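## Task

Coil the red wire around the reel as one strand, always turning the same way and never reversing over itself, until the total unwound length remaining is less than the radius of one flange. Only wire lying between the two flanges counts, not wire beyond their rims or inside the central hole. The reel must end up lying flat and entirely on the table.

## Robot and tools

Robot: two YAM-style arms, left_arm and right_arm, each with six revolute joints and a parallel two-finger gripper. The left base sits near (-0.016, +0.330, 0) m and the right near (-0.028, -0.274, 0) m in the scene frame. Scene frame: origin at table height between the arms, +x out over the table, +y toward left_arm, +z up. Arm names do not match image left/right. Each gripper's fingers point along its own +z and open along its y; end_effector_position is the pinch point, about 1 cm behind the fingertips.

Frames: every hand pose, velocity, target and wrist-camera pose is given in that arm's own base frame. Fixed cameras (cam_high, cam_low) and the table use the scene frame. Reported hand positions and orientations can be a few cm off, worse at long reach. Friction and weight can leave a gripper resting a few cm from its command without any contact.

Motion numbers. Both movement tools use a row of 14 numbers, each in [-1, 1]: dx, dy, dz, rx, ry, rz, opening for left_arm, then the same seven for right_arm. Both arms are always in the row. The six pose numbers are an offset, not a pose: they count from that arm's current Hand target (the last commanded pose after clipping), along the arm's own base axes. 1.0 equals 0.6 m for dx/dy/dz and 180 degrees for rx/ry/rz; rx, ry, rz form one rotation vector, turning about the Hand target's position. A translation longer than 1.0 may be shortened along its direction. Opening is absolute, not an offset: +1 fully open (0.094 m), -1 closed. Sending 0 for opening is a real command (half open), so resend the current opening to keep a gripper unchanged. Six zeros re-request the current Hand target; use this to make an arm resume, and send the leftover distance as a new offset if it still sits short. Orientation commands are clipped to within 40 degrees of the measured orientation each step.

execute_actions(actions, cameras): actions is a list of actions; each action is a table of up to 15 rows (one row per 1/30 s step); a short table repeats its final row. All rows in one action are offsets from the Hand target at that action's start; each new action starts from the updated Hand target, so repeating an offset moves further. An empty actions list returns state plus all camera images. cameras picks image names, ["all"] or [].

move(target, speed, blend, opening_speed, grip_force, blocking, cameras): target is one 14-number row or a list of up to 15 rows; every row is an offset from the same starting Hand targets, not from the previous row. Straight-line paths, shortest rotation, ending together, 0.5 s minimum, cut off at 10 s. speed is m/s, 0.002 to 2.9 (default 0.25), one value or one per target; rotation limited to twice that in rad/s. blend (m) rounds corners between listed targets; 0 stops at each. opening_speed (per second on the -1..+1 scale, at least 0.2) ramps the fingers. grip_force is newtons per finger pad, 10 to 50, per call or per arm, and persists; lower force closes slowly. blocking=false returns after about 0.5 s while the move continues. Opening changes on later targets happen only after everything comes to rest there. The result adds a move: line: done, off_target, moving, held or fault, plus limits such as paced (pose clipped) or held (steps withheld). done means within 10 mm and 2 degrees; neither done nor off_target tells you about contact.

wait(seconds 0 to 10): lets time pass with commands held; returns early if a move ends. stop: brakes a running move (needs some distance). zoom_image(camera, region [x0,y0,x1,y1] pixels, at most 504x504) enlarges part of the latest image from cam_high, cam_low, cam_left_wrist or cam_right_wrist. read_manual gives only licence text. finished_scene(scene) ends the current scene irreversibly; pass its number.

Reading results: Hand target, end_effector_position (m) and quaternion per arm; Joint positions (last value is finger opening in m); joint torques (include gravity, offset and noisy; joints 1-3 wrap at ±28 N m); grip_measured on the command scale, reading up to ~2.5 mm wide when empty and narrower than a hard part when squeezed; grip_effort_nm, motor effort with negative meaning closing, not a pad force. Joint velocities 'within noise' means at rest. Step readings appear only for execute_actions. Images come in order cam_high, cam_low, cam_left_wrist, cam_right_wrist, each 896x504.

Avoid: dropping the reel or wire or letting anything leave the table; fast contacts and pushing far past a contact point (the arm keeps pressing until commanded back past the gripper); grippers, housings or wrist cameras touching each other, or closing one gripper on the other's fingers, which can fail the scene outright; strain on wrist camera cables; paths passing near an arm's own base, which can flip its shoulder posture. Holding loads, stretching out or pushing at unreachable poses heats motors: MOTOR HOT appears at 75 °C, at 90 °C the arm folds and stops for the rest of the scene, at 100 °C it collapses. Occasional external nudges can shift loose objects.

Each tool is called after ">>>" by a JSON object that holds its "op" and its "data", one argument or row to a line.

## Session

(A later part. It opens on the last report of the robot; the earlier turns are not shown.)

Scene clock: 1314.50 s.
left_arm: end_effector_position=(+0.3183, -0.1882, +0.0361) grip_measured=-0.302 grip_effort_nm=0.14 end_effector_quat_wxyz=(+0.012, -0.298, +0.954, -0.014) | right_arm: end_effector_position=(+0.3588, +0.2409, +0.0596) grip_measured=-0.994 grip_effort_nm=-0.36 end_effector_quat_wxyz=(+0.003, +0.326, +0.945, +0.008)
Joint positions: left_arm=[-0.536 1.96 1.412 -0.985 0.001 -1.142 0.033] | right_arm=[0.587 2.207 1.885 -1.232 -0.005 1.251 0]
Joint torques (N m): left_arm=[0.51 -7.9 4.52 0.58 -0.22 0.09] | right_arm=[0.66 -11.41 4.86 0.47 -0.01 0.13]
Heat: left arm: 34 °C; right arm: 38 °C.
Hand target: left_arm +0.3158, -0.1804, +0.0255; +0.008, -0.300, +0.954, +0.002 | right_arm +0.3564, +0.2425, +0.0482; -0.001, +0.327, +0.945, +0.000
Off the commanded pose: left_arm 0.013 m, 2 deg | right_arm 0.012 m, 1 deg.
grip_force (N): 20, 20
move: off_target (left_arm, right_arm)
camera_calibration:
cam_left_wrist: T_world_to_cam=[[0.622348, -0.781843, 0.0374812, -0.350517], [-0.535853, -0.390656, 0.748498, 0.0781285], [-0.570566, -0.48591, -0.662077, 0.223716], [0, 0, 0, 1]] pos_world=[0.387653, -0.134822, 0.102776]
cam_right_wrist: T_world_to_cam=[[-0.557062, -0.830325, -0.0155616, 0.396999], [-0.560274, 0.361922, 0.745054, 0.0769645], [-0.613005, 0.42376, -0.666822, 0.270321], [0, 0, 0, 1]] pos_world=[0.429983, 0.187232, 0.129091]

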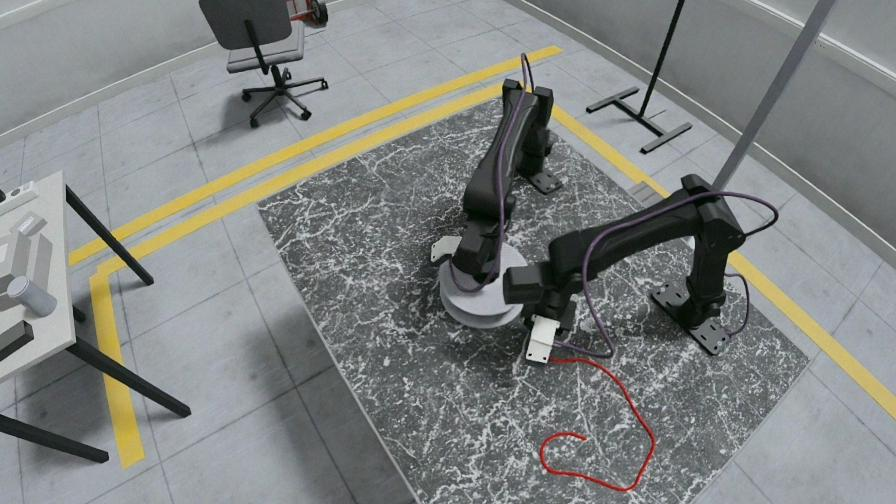

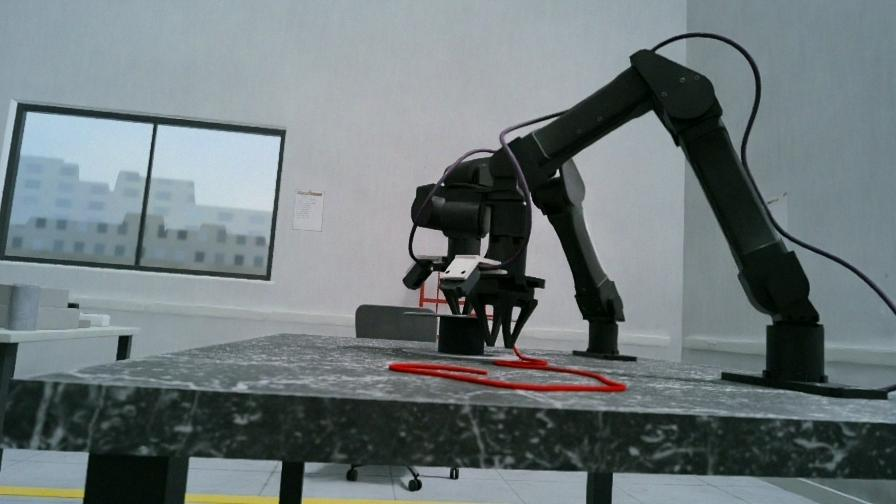

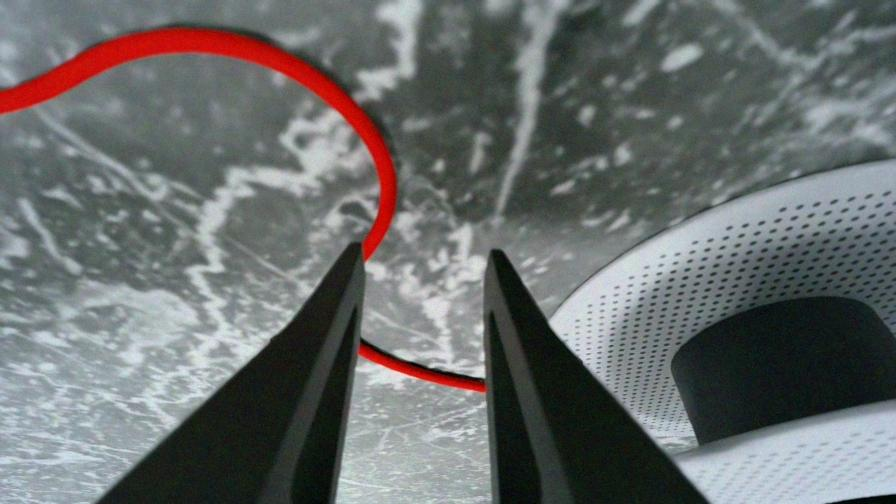

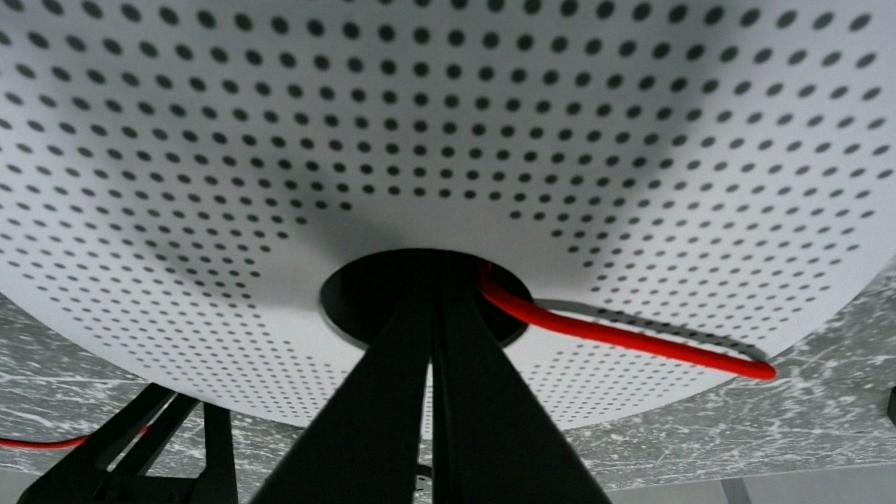

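>>> {"op": "move", "data": {
  "target": [
    [-0.0113, 0.0142, 0.0, 0, 0, 0, -0.3, 0.0, 0.0, 0.0, 0, 0, 0.0, -1],
    [-0.0113, 0.0142, -0.04, 0, 0, 0, -0.3, 0.0, 0.0, -0.008, 0, 0, 0.0, -1]
  ],
  "speed": 0.08,
  "cameras": ["cam_left_wrist"]
}}

Scene clock: 1323.73 s.
left_arm: end_effector_position=(+0.3096, -0.1786, +0.0137) grip_measured=-0.302 grip_effort_nm=0.14 end_effector_quat_wxyz=(+0.007, -0.298, +0.954, -0.008) | right_arm: end_effector_position=(+0.3596, +0.2414, +0.0564) grip_measured=-0.994 grip_effort_nm=-0.36 end_effector_quat_wxyz=(+0.004, +0.326, +0.945, +0.010)
Joint positions: left_arm=[-0.525 1.96 1.318 -0.907 0.001 -1.131 0.033] | right_arm=[0.587 2.207 1.872 -1.215 -0.005 1.251 0]
Joint torques (N m): left_arm=[0.58 -7.8 3.49 0.89 -0.23 0.08] | right_arm=[0.59 -11.06 4.88 0.44 0.02 0.11]
Heat: left arm: 33 °C; right arm: 38 °C.
Hand target: left_arm +0.3091, -0.1719, +0.0016; +0.008, -0.300, +0.954, +0.002 | right_arm +0.3564, +0.2426, +0.0435; -0.001, +0.327, +0.945, +0.000
Off the commanded pose: left_arm 0.014 m, 1 deg | right_arm 0.013 m, 1 deg.
grip_force (N): 20, 20
move: off_target (left_arm, right_arm)
camera_calibration:
cam_left_wrist: T_world_to_cam=[[0.622444, -0.782353, 0.0220642, -0.336602], [-0.525503, -0.396869, 0.752556, 0.0896116], [-0.580008, -0.480019, -0.658158, 0.212439], [0, 0, 0, 1]] pos_world=[0.379824, -0.125803, 0.0798075]
Images, in order (width x height): cam_left_wrist 896x504.

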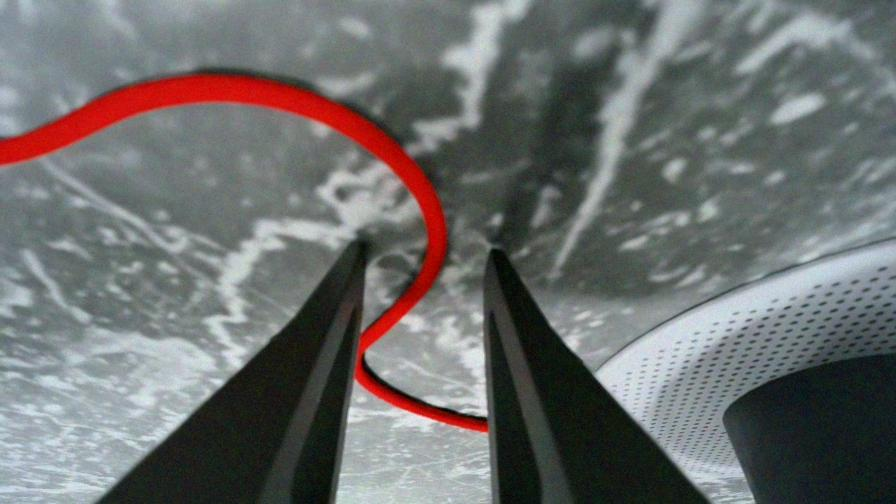

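>>> {"op": "move", "data": {
  "target": [
    [0, 0, 0.0, 0, 0, 0, -1, 0.0, 0.0, 0.0, 0, 0, 0.0, -0.15]
  ],
  "speed": 0.08,
  "opening_speed": 0.5,
  "cameras": ["cam_left_wrist", "cam_right_wrist", "cam_low"]
}}

Scene clock: 1329.20 s.
left_arm: end_effector_position=(+0.3126, -0.1799, +0.0138) grip_measured=-0.904 grip_effort_nm=-0.43 end_effector_quat_wxyz=(+0.012, -0.298, +0.954, -0.012) | right_arm: end_effector_position=(+0.3584, +0.2448, +0.0565) grip_measured=-0.214 grip_effort_nm=1.25 end_effector_quat_wxyz=(+0.003, +0.326, +0.945, +0.013)
Joint positions: left_arm=[-0.525 1.96 1.318 -0.894 0 -1.131 0.004] | right_arm=[0.592 2.207 1.872 -1.211 -0.012 1.255 0.037]
Joint torques (N m): left_arm=[0.51 -7.83 3.56 0.77 -0.22 0.08] | right_arm=[0.13 -11.19 4.75 0.45 0.07 0.07]
Heat: left arm: 33 °C; right arm: 37 °C.
Hand target: left_arm +0.3090, -0.1719, +0.0016; +0.008, -0.299, +0.954, +0.002 | right_arm +0.3564, +0.2426, +0.0435; -0.001, +0.327, +0.945, +0.001
Off the commanded pose: left_arm 0.015 m, 2 deg | right_arm 0.013 m, 2 deg.
grip_force (N): 20, 20
move: off_target (left_arm, right_arm)
camera_calibration:
cam_left_wrist: T_world_to_cam=[[0.621854, -0.782415, 0.033529, -0.339497], [-0.534607, -0.392834, 0.748249, 0.0942114], [-0.57227, -0.483226, -0.66257, 0.210678], [0, 0, 0, 1]] pos_world=[0.382049, -0.126813, 0.0804786]
cam_right_wrist: T_world_to_cam=[[-0.556261, -0.830607, -0.025801, 0.400252], [-0.563063, 0.353888, 0.746809, 0.0805174], [-0.611174, 0.429948, -0.664538, 0.264078], [0, 0, 0, 1]] pos_world=[0.429378, 0.190418, 0.125685]
Images, in order (width x height): cam_low 896x504, cam_left_wrist 896x504, cam_right_wrist 896x504.

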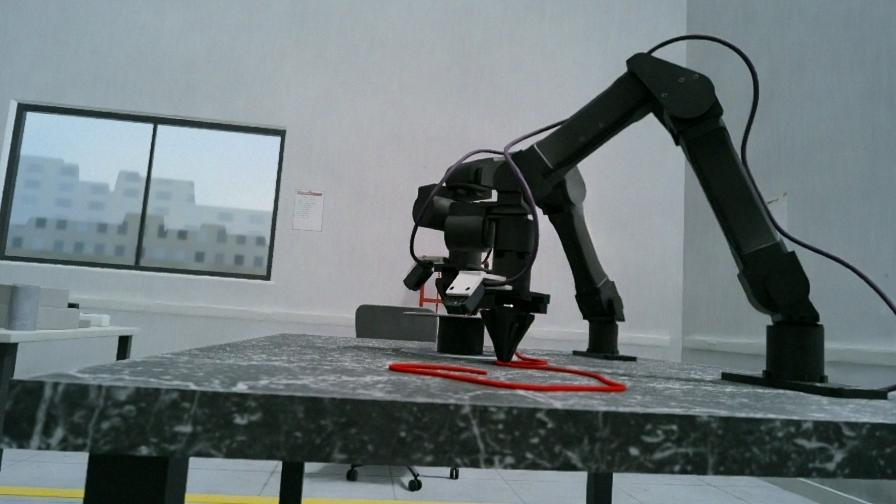

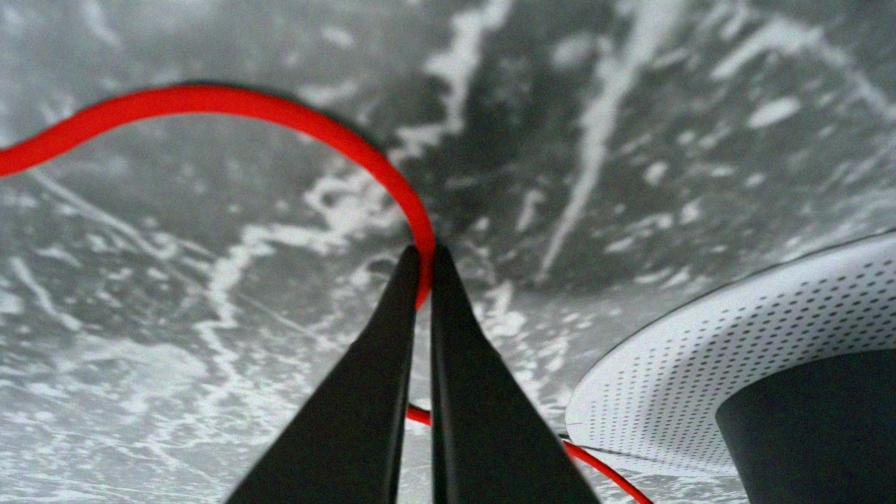

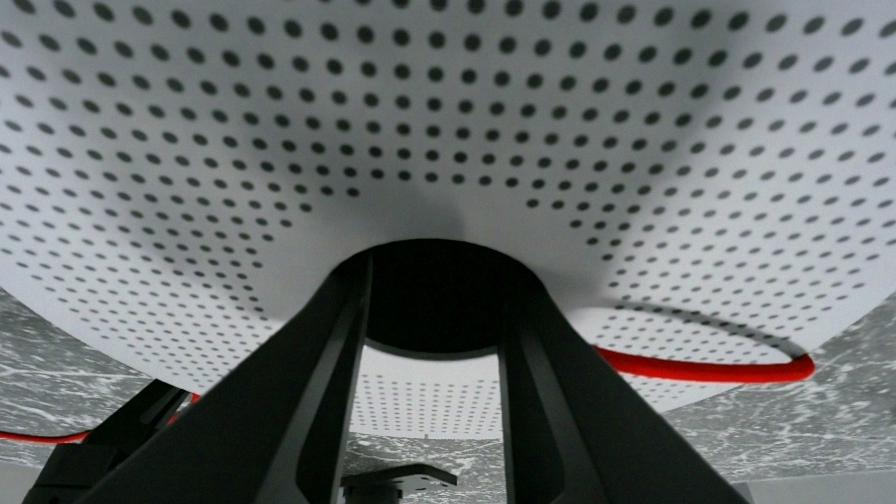

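>>> {"op": "move", "data": {
  "target": [
    [0, 0, 0.0, 0, 0, 0, -1, 0.0, 0.0, 0.0, 0, 0, 0.2, -0.15]
  ],
  "speed": 0.12,
  "cameras": ["cam_high", "cam_left_wrist", "cam_right_wrist", "cam_low"]
}}

>>> {"op": "zoom_image", "data": {
  "camera": "cam_low",
  "region": [400, 280, 560, 380]
}}

Scene clock: 1336.30 s.
left_arm: end_effector_position=(+0.3126, -0.1799, +0.0138) grip_measured=-0.905 grip_effort_nm=-0.45 end_effector_quat_wxyz=(+0.012, -0.298, +0.954, -0.012) | right_arm: end_effector_position=(+0.3580, +0.2454, +0.0569) grip_measured=-0.202 grip_effort_nm=1.25 end_effector_quat_wxyz=(+0.006, +0.040, +0.999, +0.014)
Joint positions: left_arm=[-0.525 1.96 1.318 -0.894 0 -1.131 0.004] | right_arm=[0.592 2.206 1.872 -1.211 -0.016 0.671 0.037]
Joint torques (N m): left_arm=[0.49 -7.83 3.51 0.76 -0.21 0.06] | right_arm=[0.09 -10.85 5.08 0.42 0.14 -0.44]
Heat: left arm: 33 °C; right arm: 37 °C.
Hand target: left_arm +0.3090, -0.1719, +0.0016; +0.008, -0.299, +0.954, +0.002 | right_arm +0.3564, +0.2426, +0.0435; -0.001, +0.019, +1.000, +0.000
Off the commanded pose: left_arm 0.015 m, 2 deg | right_arm 0.014 m, 3 deg.
grip_force (N): 20, 20
move: off_target (left_arm, right_arm)
camera_calibration:
cam_left_wrist: T_world_to_cam=[[0.621854, -0.782415, 0.033529, -0.339497], [-0.534607, -0.392834, 0.748249, 0.0942114], [-0.57227, -0.483226, -0.66257, 0.210678], [0, 0, 0, 1]] pos_world=[0.382049, -0.126813, 0.0804786]
cam_right_wrist: T_world_to_cam=[[-0.00585279, -0.999638, -0.0262592, 0.245144], [-0.675087, -0.0154226, 0.737577, 0.21101], [-0.737715, 0.0220441, -0.674753, 0.409885], [0, 0, 0, 1]] pos_world=[0.446263, 0.239274, 0.127372]

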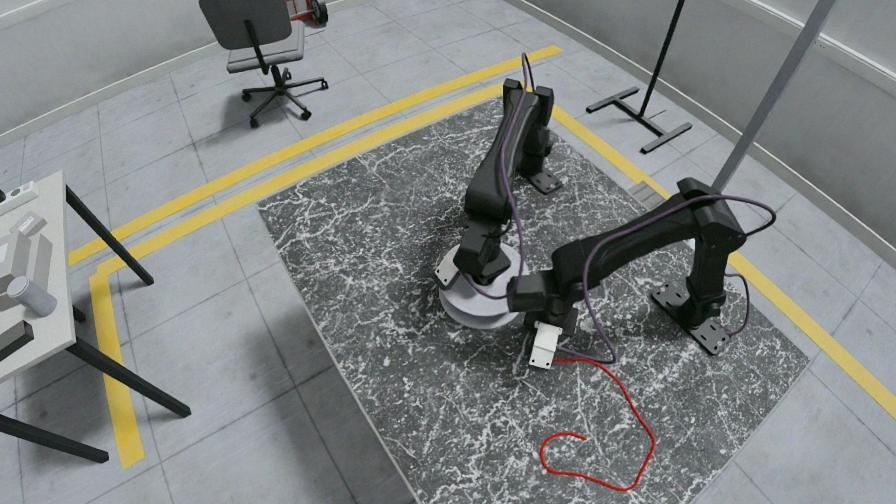

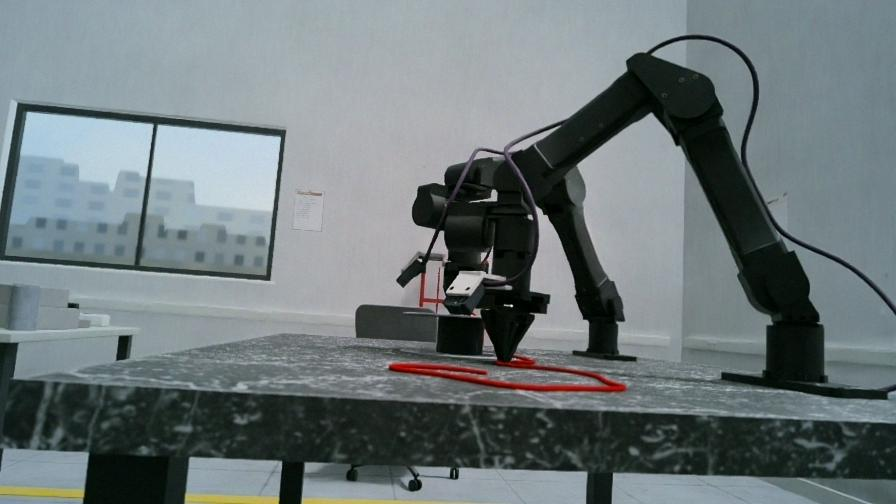

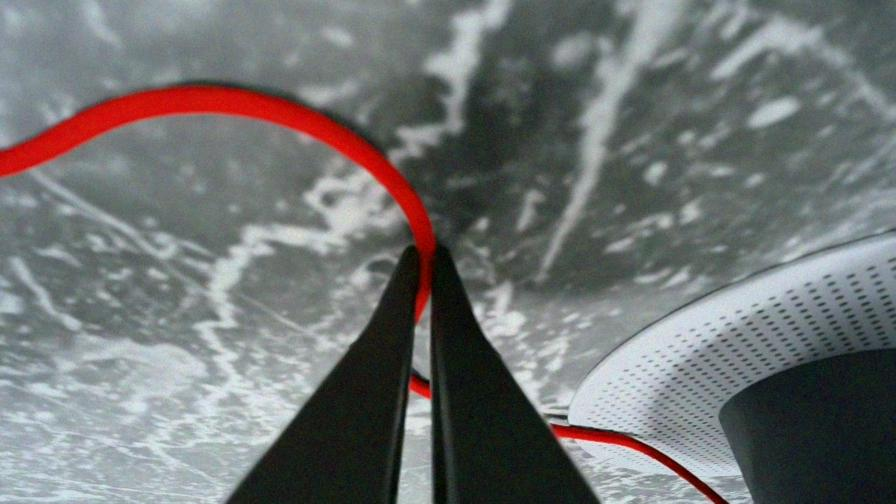

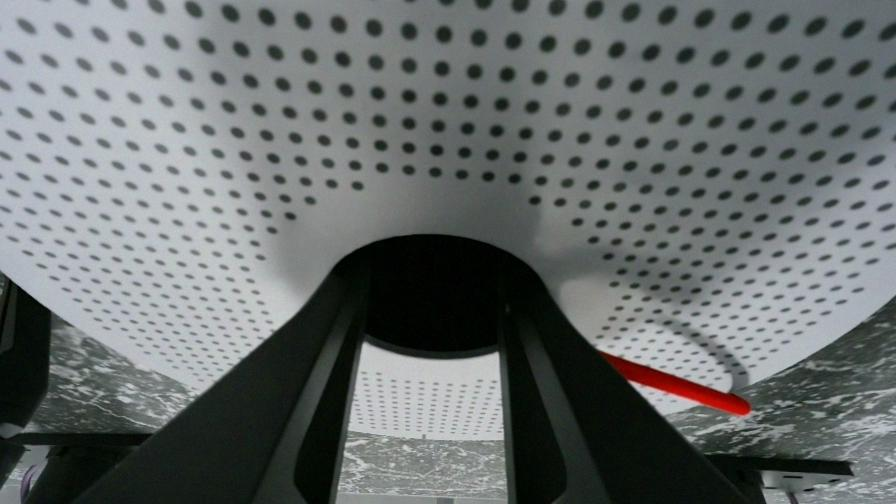

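Scaled by 3.150 from the camera's 896x504 image, which has a finer 1280x720 frame.

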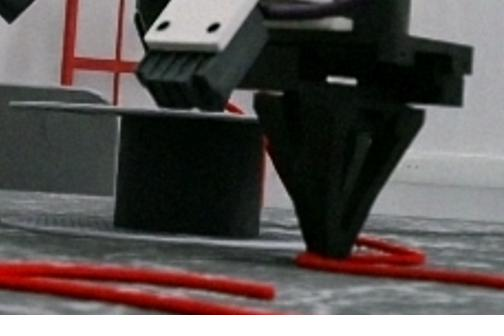

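>>> {"op": "move", "data": {
  "target": [
    [-0.02, -0.024, 0.0, 0, 0, 0, -1, 0.0, 0.0, 0.0, 0, 0, 0.2, -0.15]
  ],
  "speed": 0.12,
  "cameras": ["cam_high", "cam_left_wrist", "cam_right_wrist", "cam_low"]
}}

>>> {"op": "zoom_image", "data": {
  "camera": "cam_low",
  "region": [400, 280, 560, 380]
}}

Scene clock: 1343.60 s.
left_arm: end_effector_position=(+0.3102, -0.1886, +0.0135) grip_measured=-0.906 grip_effort_nm=-0.45 end_effector_quat_wxyz=(+0.020, -0.301, +0.953, -0.012) | right_arm: end_effector_position=(+0.3581, +0.2455, +0.0573) grip_measured=-0.198 grip_effort_nm=1.25 end_effector_quat_wxyz=(+0.010, -0.268, +0.963, +0.012)
Joint positions: left_arm=[-0.556 1.96 1.316 -0.883 -0.014 -1.168 0.004] | right_arm=[0.592 2.205 1.872 -1.211 -0.016 0.05 0.038]
Joint torques (N m): left_arm=[-1.2 -8.47 2.58 0.69 -0.09 -0.07] | right_arm=[0.14 -10.82 5.18 0.37 0.19 -0.49]
Heat: left arm: 33 °C; right arm: 37 °C.
Hand target: left_arm +0.2970, -0.1863, +0.0015; +0.008, -0.300, +0.954, +0.002 | right_arm +0.3565, +0.2426, +0.0436; -0.001, -0.291, +0.957, +0.000
Off the commanded pose: left_arm 0.018 m, 2 deg | right_arm 0.014 m, 3 deg.
grip_force (N): 20, 20
move: off_target (left_arm, right_arm)
camera_calibration:
cam_left_wrist: T_world_to_cam=[[0.626759, -0.778244, 0.0388471, -0.345652], [-0.543039, -0.400496, 0.738046, 0.0910135], [-0.558822, -0.483673, -0.673631, 0.200819], [0, 0, 0, 1]] pos_world=[0.378287, -0.135421, 0.0815332]
cam_right_wrist: T_world_to_cam=[[0.577403, -0.816343, -0.0137932, -0.00943359], [-0.55399, -0.404138, 0.727851, 0.263395], [-0.59975, -0.412622, -0.685596, 0.468077], [0, 0, 0, 1]] pos_world=[0.432095, 0.291886, 0.129069]

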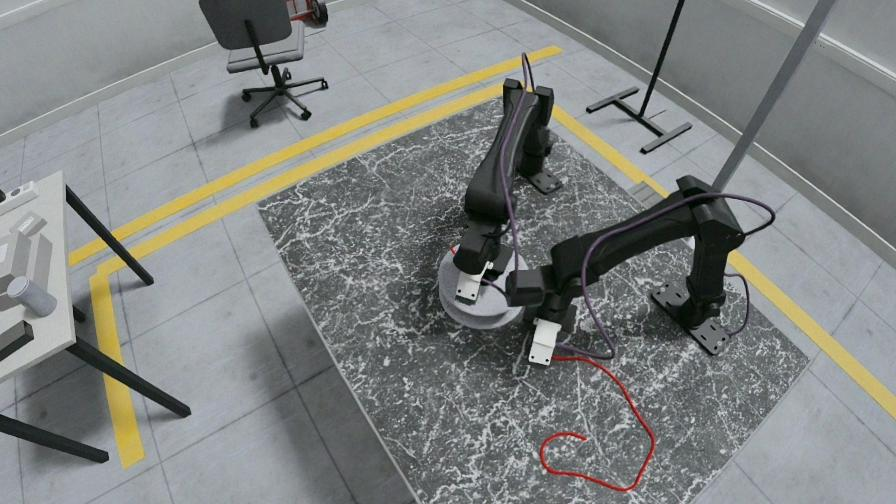

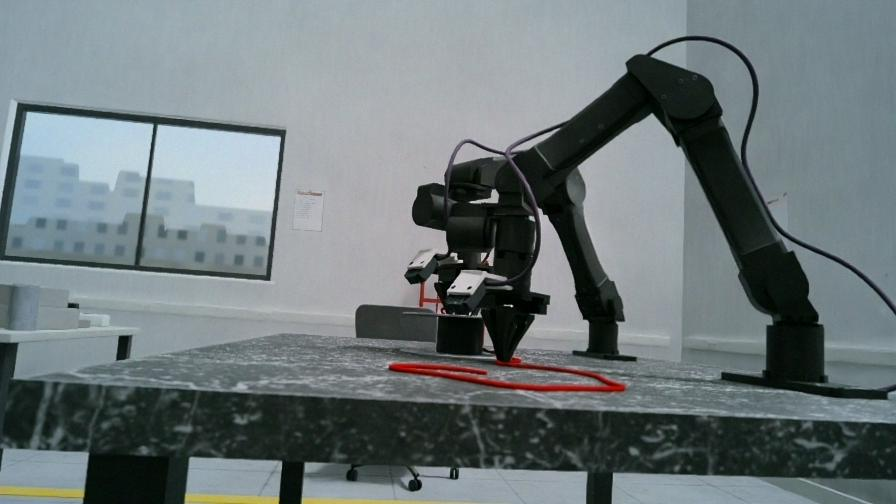

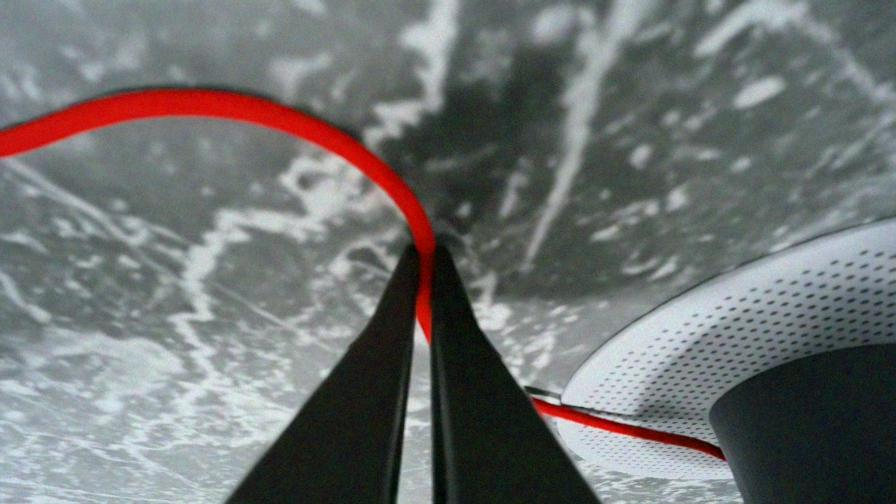

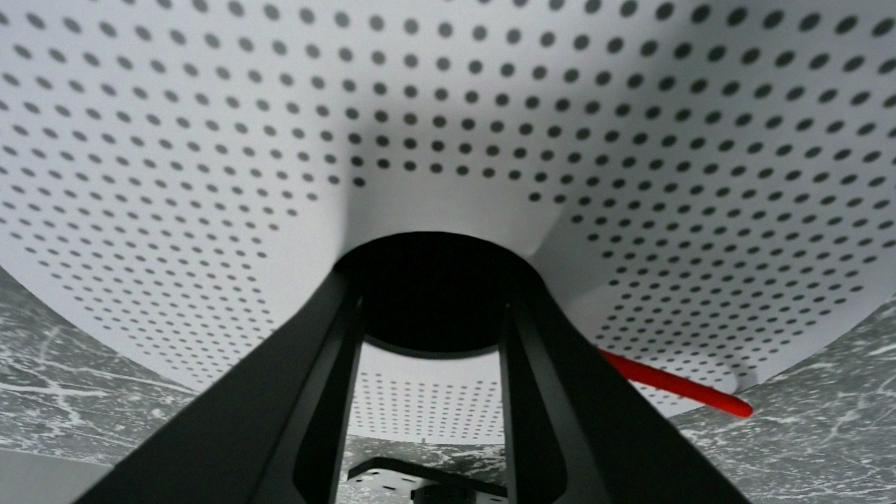

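Scaled by 3.150 from the camera's 896x504 image, which has a finer 1280x720 frame.

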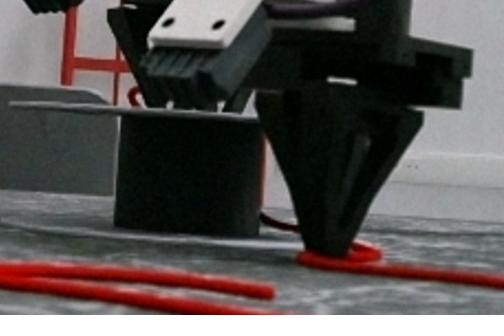

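>>> {"op": "move", "data": {
  "target": [
    [-0.02, -0.05, 0.0, 0, 0, 0, -1, 0.0, 0.0, 0.0, 0, 0, 0.2, -0.15]
  ],
  "speed": 0.12,
  "cameras": ["cam_high", "cam_left_wrist", "cam_right_wrist", "cam_low"]
}}

>>> {"op": "zoom_image", "data": {
  "camera": "cam_low",
  "region": [400, 280, 560, 380]
}}

Scene clock: 1353.60 s.
left_arm: end_effector_position=(+0.2995, -0.2047, +0.0136) grip_measured=-0.906 grip_effort_nm=-0.45 end_effector_quat_wxyz=(+0.019, -0.305, +0.952, -0.012) | right_arm: end_effector_position=(+0.3619, +0.2399, +0.0586) grip_measured=-0.189 grip_effort_nm=1.25 end_effector_quat_wxyz=(+0.013, -0.435, +0.900, +0.014)
Joint positions: left_arm=[-0.61 1.96 1.316 -0.884 -0.016 -1.229 0.004] | right_arm=[0.573 2.203 1.873 -1.212 -0.025 -0.327 0.038]
Joint torques (N m): left_arm=[-0.09 -8.9 5.89 0.58 -0.09 0.03] | right_arm=[0.31 -12.86 5.97 0.32 0.07 -0.07]
Heat: left arm: 33 °C; right arm: 36 °C.
Hand target: left_arm +0.2995, -0.2046, +0.0135; +0.019, -0.305, +0.952, -0.012 (not the last commanded pose) | right_arm +0.3615, +0.2402, +0.0576; +0.012, -0.440, +0.898, +0.010 (not the last commanded pose)
Off the commanded pose: left_arm 0.022 m, 2 deg | right_arm 0.016 m, 18 deg.
grip_force (N): 20, 20
move: held (left_arm, right_arm; a check stopped the path); limits=held
pose unreachable (left arm): on one or more control steps of this call, first in action 0 (counted from 0), this arm could not follow its commanded pose, so it was not sent that pose on those steps. It may still have moved: this result reports where it is.
cause: moving toward the commanded pose would bring a part of the arm too close to another arm (this arm's wrist (the part past joint 4) and the right arm's wrist camera, at the place that arm was heading or pushing toward when its own hold began).
pose unreachable (right arm): on one or more control steps of this call, first in action 0 (counted from 0), this arm could not follow its commanded pose, so it was not sent that pose on those steps. It may still have moved: this result reports where it is.
cause: moving toward the commanded pose would bring a part of the arm too close to another arm (this arm's wrist camera and the left arm's wrist (the part past joint 4), along the way the arms are being sent, or toward where that arm still pushes).
camera_calibration:
cam_left_wrist: T_world_to_cam=[[0.632448, -0.773607, 0.0392755, -0.352269], [-0.539694, -0.403711, 0.738747, 0.0769797], [-0.555644, -0.488416, -0.672837, 0.185288], [0, 0, 0, 1]] pos_world=[0.367291, -0.150943, 0.0816355]
cam_right_wrist: T_world_to_cam=[[0.826607, -0.562677, -0.0106969, -0.167384], [-0.383353, -0.576881, 0.721282, 0.242364], [-0.41202, -0.592117, -0.692559, 0.444534], [0, 0, 0, 1]] pos_world=[0.414429, 0.308848, 0.131262]

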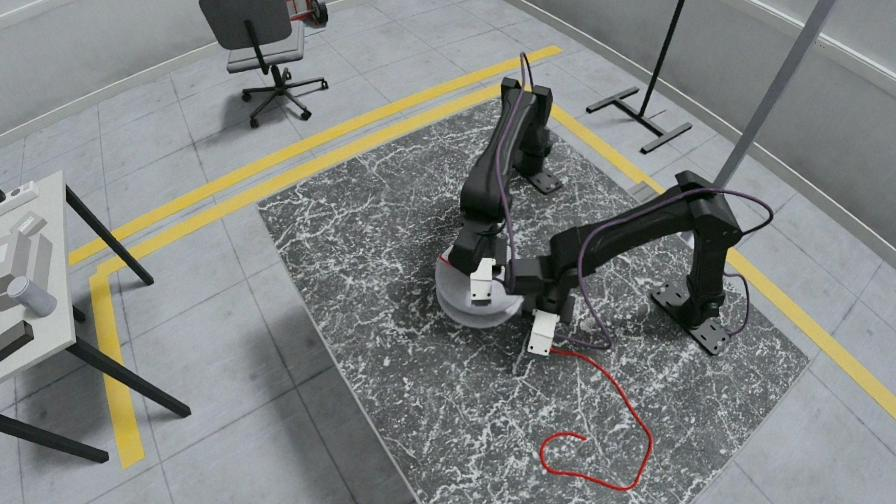

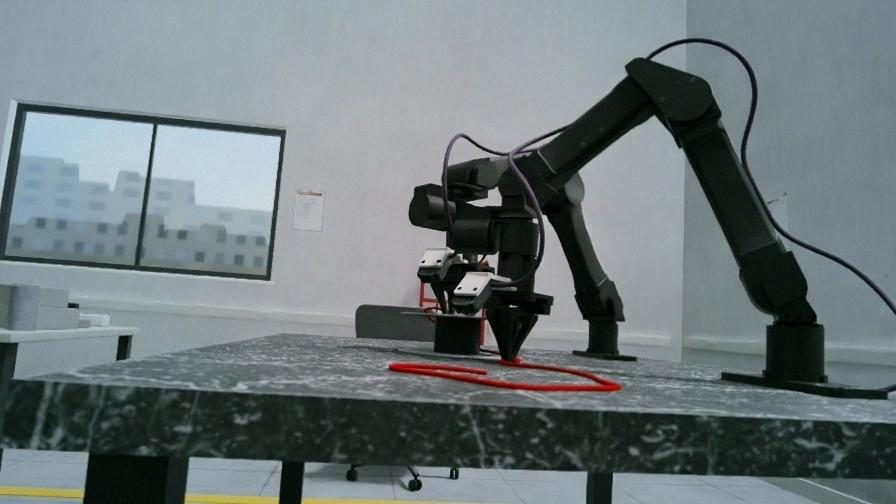

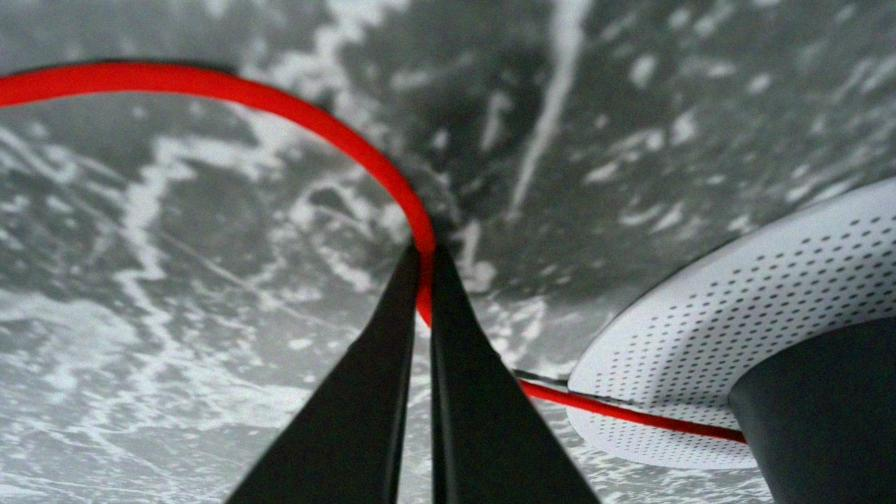

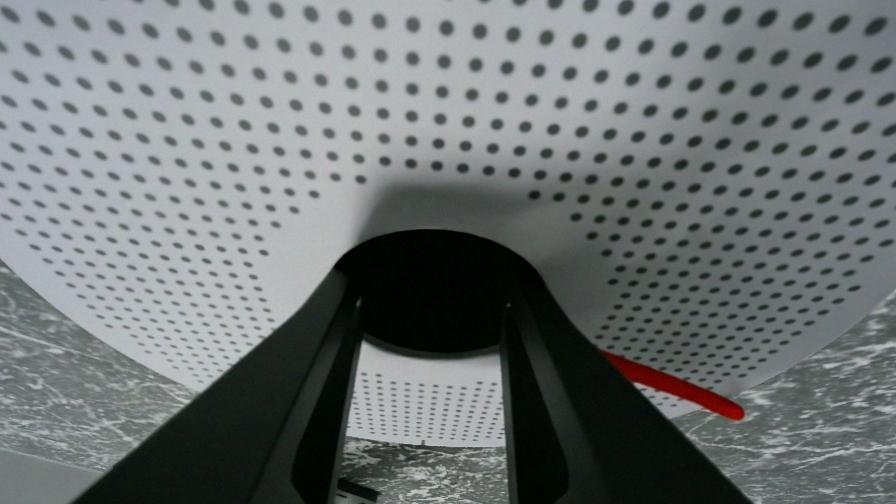

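Scaled by 3.150 from the camera's 896x504 image, which has a finer 1280x720 frame.

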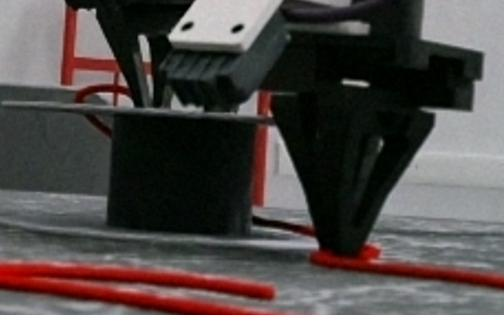

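>>> {"op": "move", "data": {
  "target": [
    [0, 0, 0.0, 0, 0, 0, -1, 0.0, 0.0, 0.0, 0, 0, 0.0, -1],
    [0, 0, 0.0, 0, 0, 0, -1, 0.0, 0.0, 0.0, 0, 0, -0.755, -1]
  ],
  "speed": 0.35,
  "cameras": ["cam_high", "cam_left_wrist", "cam_right_wrist", "cam_low"]
}}

>>> {"op": "zoom_image", "data": {
  "camera": "cam_low",
  "region": [400, 280, 560, 380]
}}

Scene clock: 1375.53 s.
left_arm: end_effector_position=(+0.2995, -0.2047, +0.0136) grip_measured=-0.906 grip_effort_nm=-0.45 end_effector_quat_wxyz=(+0.019, -0.305, +0.952, -0.012) | right_arm: end_effector_position=(+0.3608, +0.2402, +0.0592) grip_measured=-0.994 grip_effort_nm=-0.36 end_effector_quat_wxyz=(+0.009, +0.665, +0.746, +0.004)
Joint positions: left_arm=[-0.61 1.96 1.316 -0.884 -0.016 -1.229 0.004] | right_arm=[0.591 2.218 1.9 -1.241 0.015 2.047 0]
Joint torques (N m): left_arm=[-0.03 -8.9 5.93 0.57 -0.08 0.03] | right_arm=[0.46 -10.82 8.5 -0.04 0.17 0.1]
Heat: left arm: 33 °C; right arm: 36 °C.
Hand target: left_arm +0.2995, -0.2046, +0.0135; +0.019, -0.305, +0.952, -0.012 | right_arm +0.3614, +0.2402, +0.0575; +0.014, +0.667, +0.745, -0.008
Off the commanded pose: left_arm 0.000 m, 0 deg | right_arm 0.002 m, 1 deg.
grip_force (N): 20, 20
move: done
camera_calibration:
cam_left_wrist: T_world_to_cam=[[0.632448, -0.773607, 0.0392755, -0.352269], [-0.539694, -0.403711, 0.738747, 0.0769797], [-0.555644, -0.488416, -0.672837, 0.185288], [0, 0, 0, 1]] pos_world=[0.367291, -0.150943, 0.0816355]
cam_right_wrist: T_world_to_cam=[[-0.982303, -0.18665, -0.0155948, 0.396288], [-0.136891, 0.658607, 0.739931, -0.145098], [-0.127837, 0.728971, -0.672502, 0.0235557], [0, 0, 0, 1]] pos_world=[0.372424, 0.152359, 0.129384]

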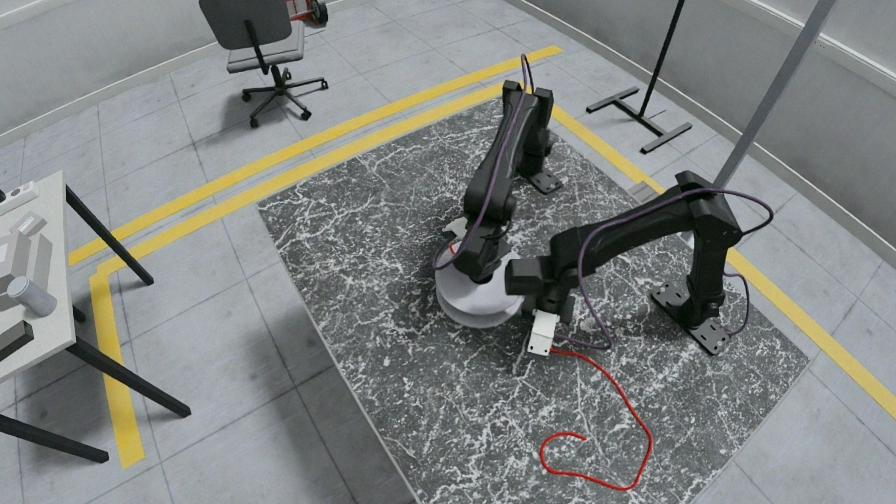

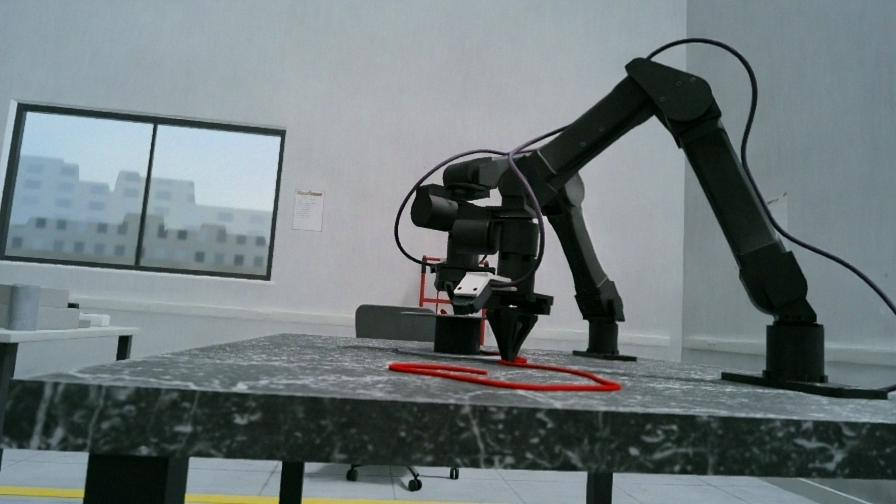

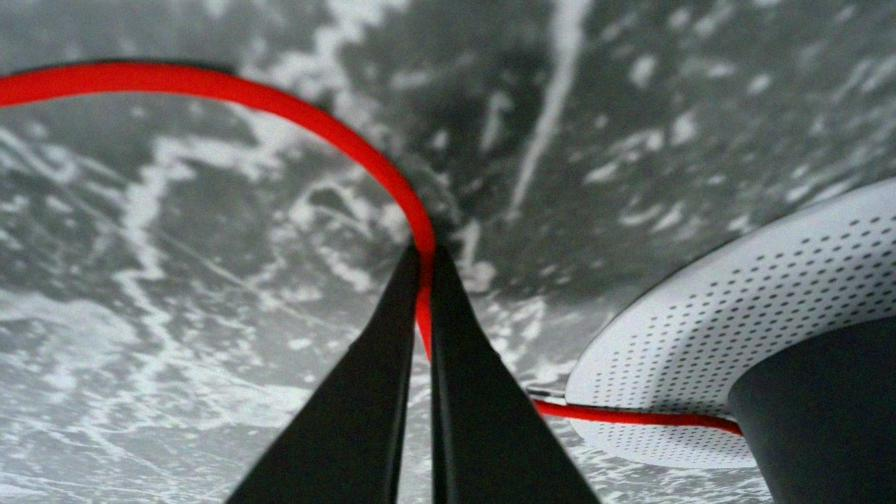

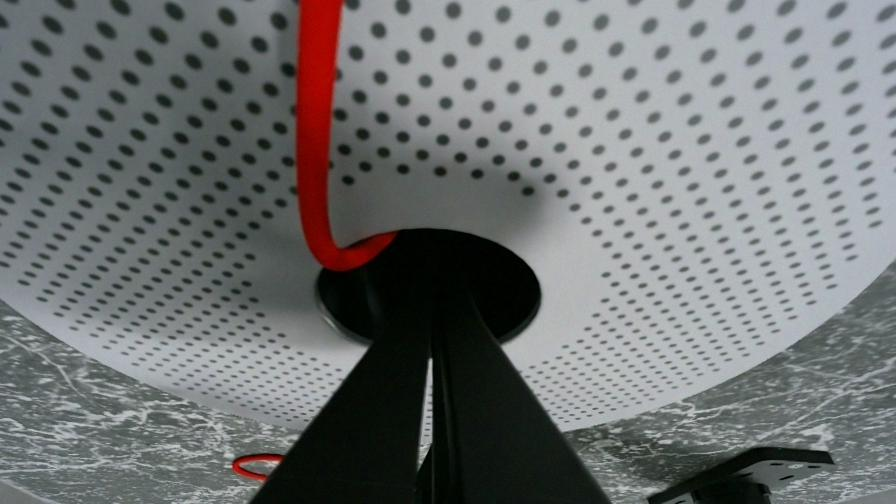

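Scaled by 3.150 from the camera's 896x504 image, which has a finer 1280x720 frame.

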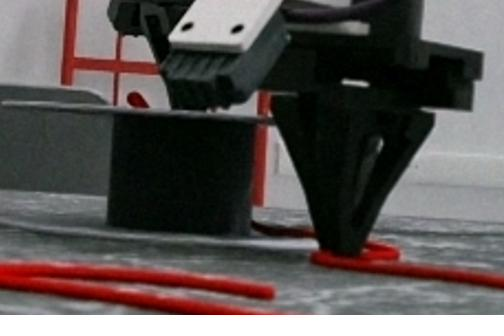

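>>> {"op": "move", "data": {
  "target": [
    [0, 0, 0.0, 0, 0, 0, -1, 0.0, 0.0, -0.008, 0, 0, 0.0, -0.15]
  ],
  "speed": 0.1,
  "opening_speed": 0.4,
  "cameras": ["cam_right_wrist", "cam_low"]
}}

>>> {"op": "zoom_image", "data": {
  "camera": "cam_low",
  "region": [400, 280, 560, 380]
}}

Scene clock: 1388.97 s.
left_arm: end_effector_position=(+0.2995, -0.2047, +0.0136) grip_measured=-0.906 grip_effort_nm=-0.45 end_effector_quat_wxyz=(+0.019, -0.305, +0.952, -0.012) | right_arm: end_effector_position=(+0.3615, +0.2394, +0.0609) grip_measured=-0.164 grip_effort_nm=0.72 end_effector_quat_wxyz=(+0.012, +0.666, +0.746, +0.003)
Joint positions: left_arm=[-0.61 1.96 1.316 -0.884 -0.016 -1.229 0.004] | right_arm=[0.591 2.218 1.907 -1.248 0.021 2.049 0.039]
Joint torques (N m): left_arm=[-0.05 -8.91 5.89 0.57 -0.08 0.05] | right_arm=[0.51 -10.71 6.74 0.18 0.16 0.11]
Heat: left arm: 33 °C; right arm: 36 °C.
Hand target: left_arm +0.2995, -0.2046, +0.0135; +0.019, -0.305, +0.952, -0.012 | right_arm +0.3614, +0.2403, +0.0527; +0.014, +0.667, +0.745, -0.008
Off the commanded pose: left_arm 0.000 m, 0 deg | right_arm 0.008 m, 1 deg.
grip_force (N): 20, 20
move: done
camera_calibration:
cam_right_wrist: T_world_to_cam=[[-0.982541, -0.185186, -0.0178937, 0.396789], [-0.138238, 0.662296, 0.736379, -0.145933], [-0.124516, 0.725996, -0.676332, 0.025158], [0, 0, 0, 1]] pos_world=[0.372821, 0.151866, 0.131577]
Images, in order (width x height): cam_low 896x504, cam_right_wrist 896x504.

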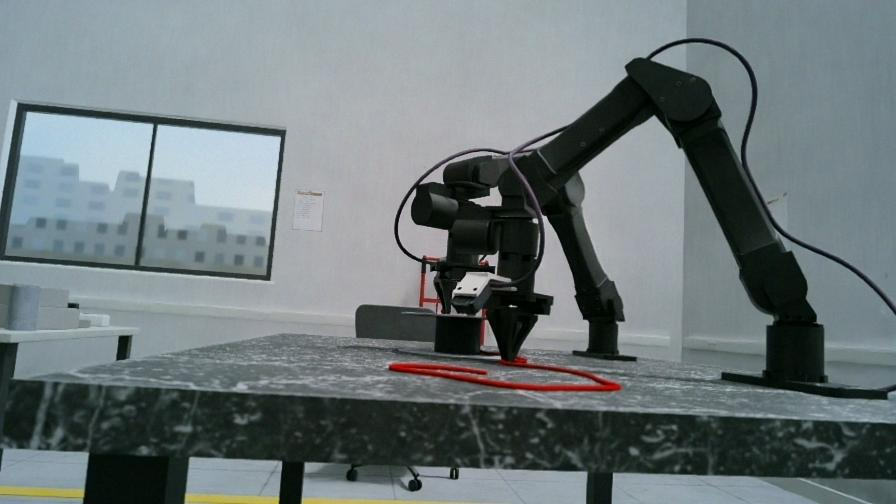

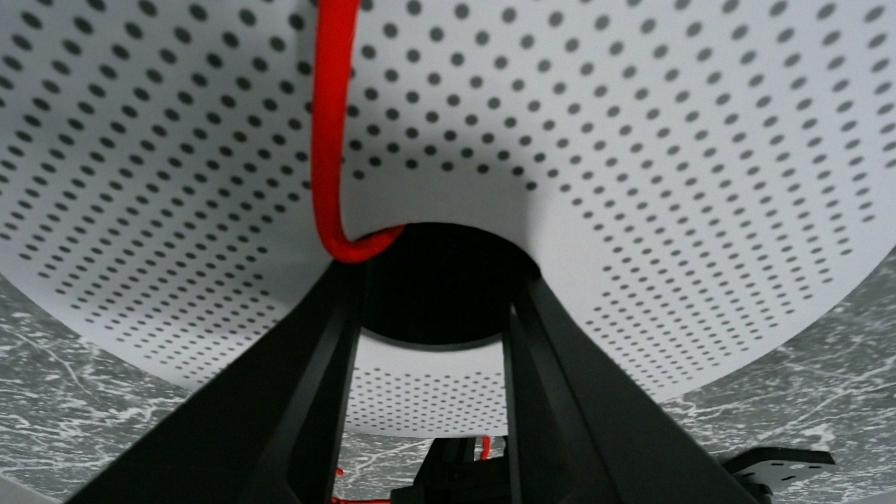

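Scaled by 3.150 from the camera's 896x504 image, which has a finer 1280x720 frame.

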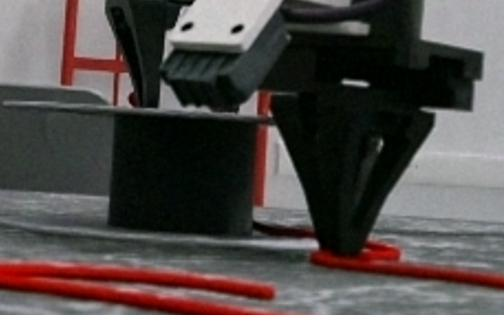

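>>> {"op": "move", "data": {
  "target": [
    [0, 0, 0.0, 0, 0, 0, -1, 0.0, 0.0, -0.008, 0, 0, 0.0, 0.05]
  ],
  "speed": 0.1,
  "opening_speed": 0.4,
  "cameras": ["cam_right_wrist"]
}}

Scene clock: 1395.90 s.
left_arm: end_effector_position=(+0.2995, -0.2047, +0.0136) grip_measured=-0.906 grip_effort_nm=-0.45 end_effector_quat_wxyz=(+0.019, -0.305, +0.952, -0.012) | right_arm: end_effector_position=(+0.3614, +0.2394, +0.0616) grip_measured=-0.128 grip_effort_nm=1.25 end_effector_quat_wxyz=(+0.012, +0.666, +0.746, +0.003)
Joint positions: left_arm=[-0.61 1.96 1.316 -0.884 -0.016 -1.229 0.004] | right_arm=[0.591 2.218 1.909 -1.251 0.021 2.049 0.041]
Joint torques (N m): left_arm=[-0.05 -8.88 5.93 0.58 -0.08 0.03] | right_arm=[0.53 -10.41 5.29 0.43 0.11 0.12]
Heat: left arm: 33 °C; right arm: 36 °C.
Hand target: left_arm +0.2995, -0.2046, +0.0135; +0.019, -0.305, +0.952, -0.012 | right_arm +0.3614, +0.2402, +0.0479; +0.014, +0.667, +0.745, -0.008
Off the commanded pose: left_arm 0.000 m, 0 deg | right_arm 0.014 m, 1 deg.
grip_force (N): 20, 20
move: off_target (right_arm)
camera_calibration:
cam_right_wrist: T_world_to_cam=[[-0.98261, -0.184856, -0.0174888, 0.396627], [-0.137739, 0.662495, 0.736294, -0.146668], [-0.124522, 0.725899, -0.676436, 0.0256496], [0, 0, 0, 1]] pos_world=[0.372722, 0.151867, 0.132278]
Images, in order (width x height): cam_right_wrist 896x504.

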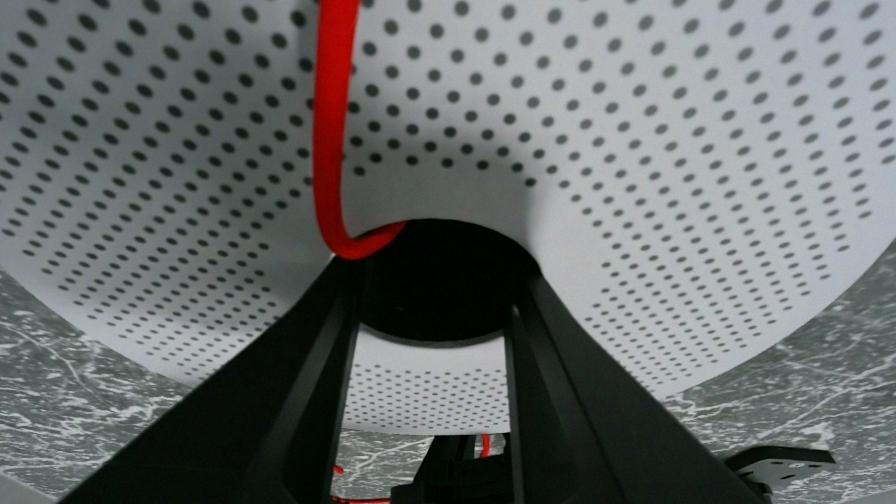

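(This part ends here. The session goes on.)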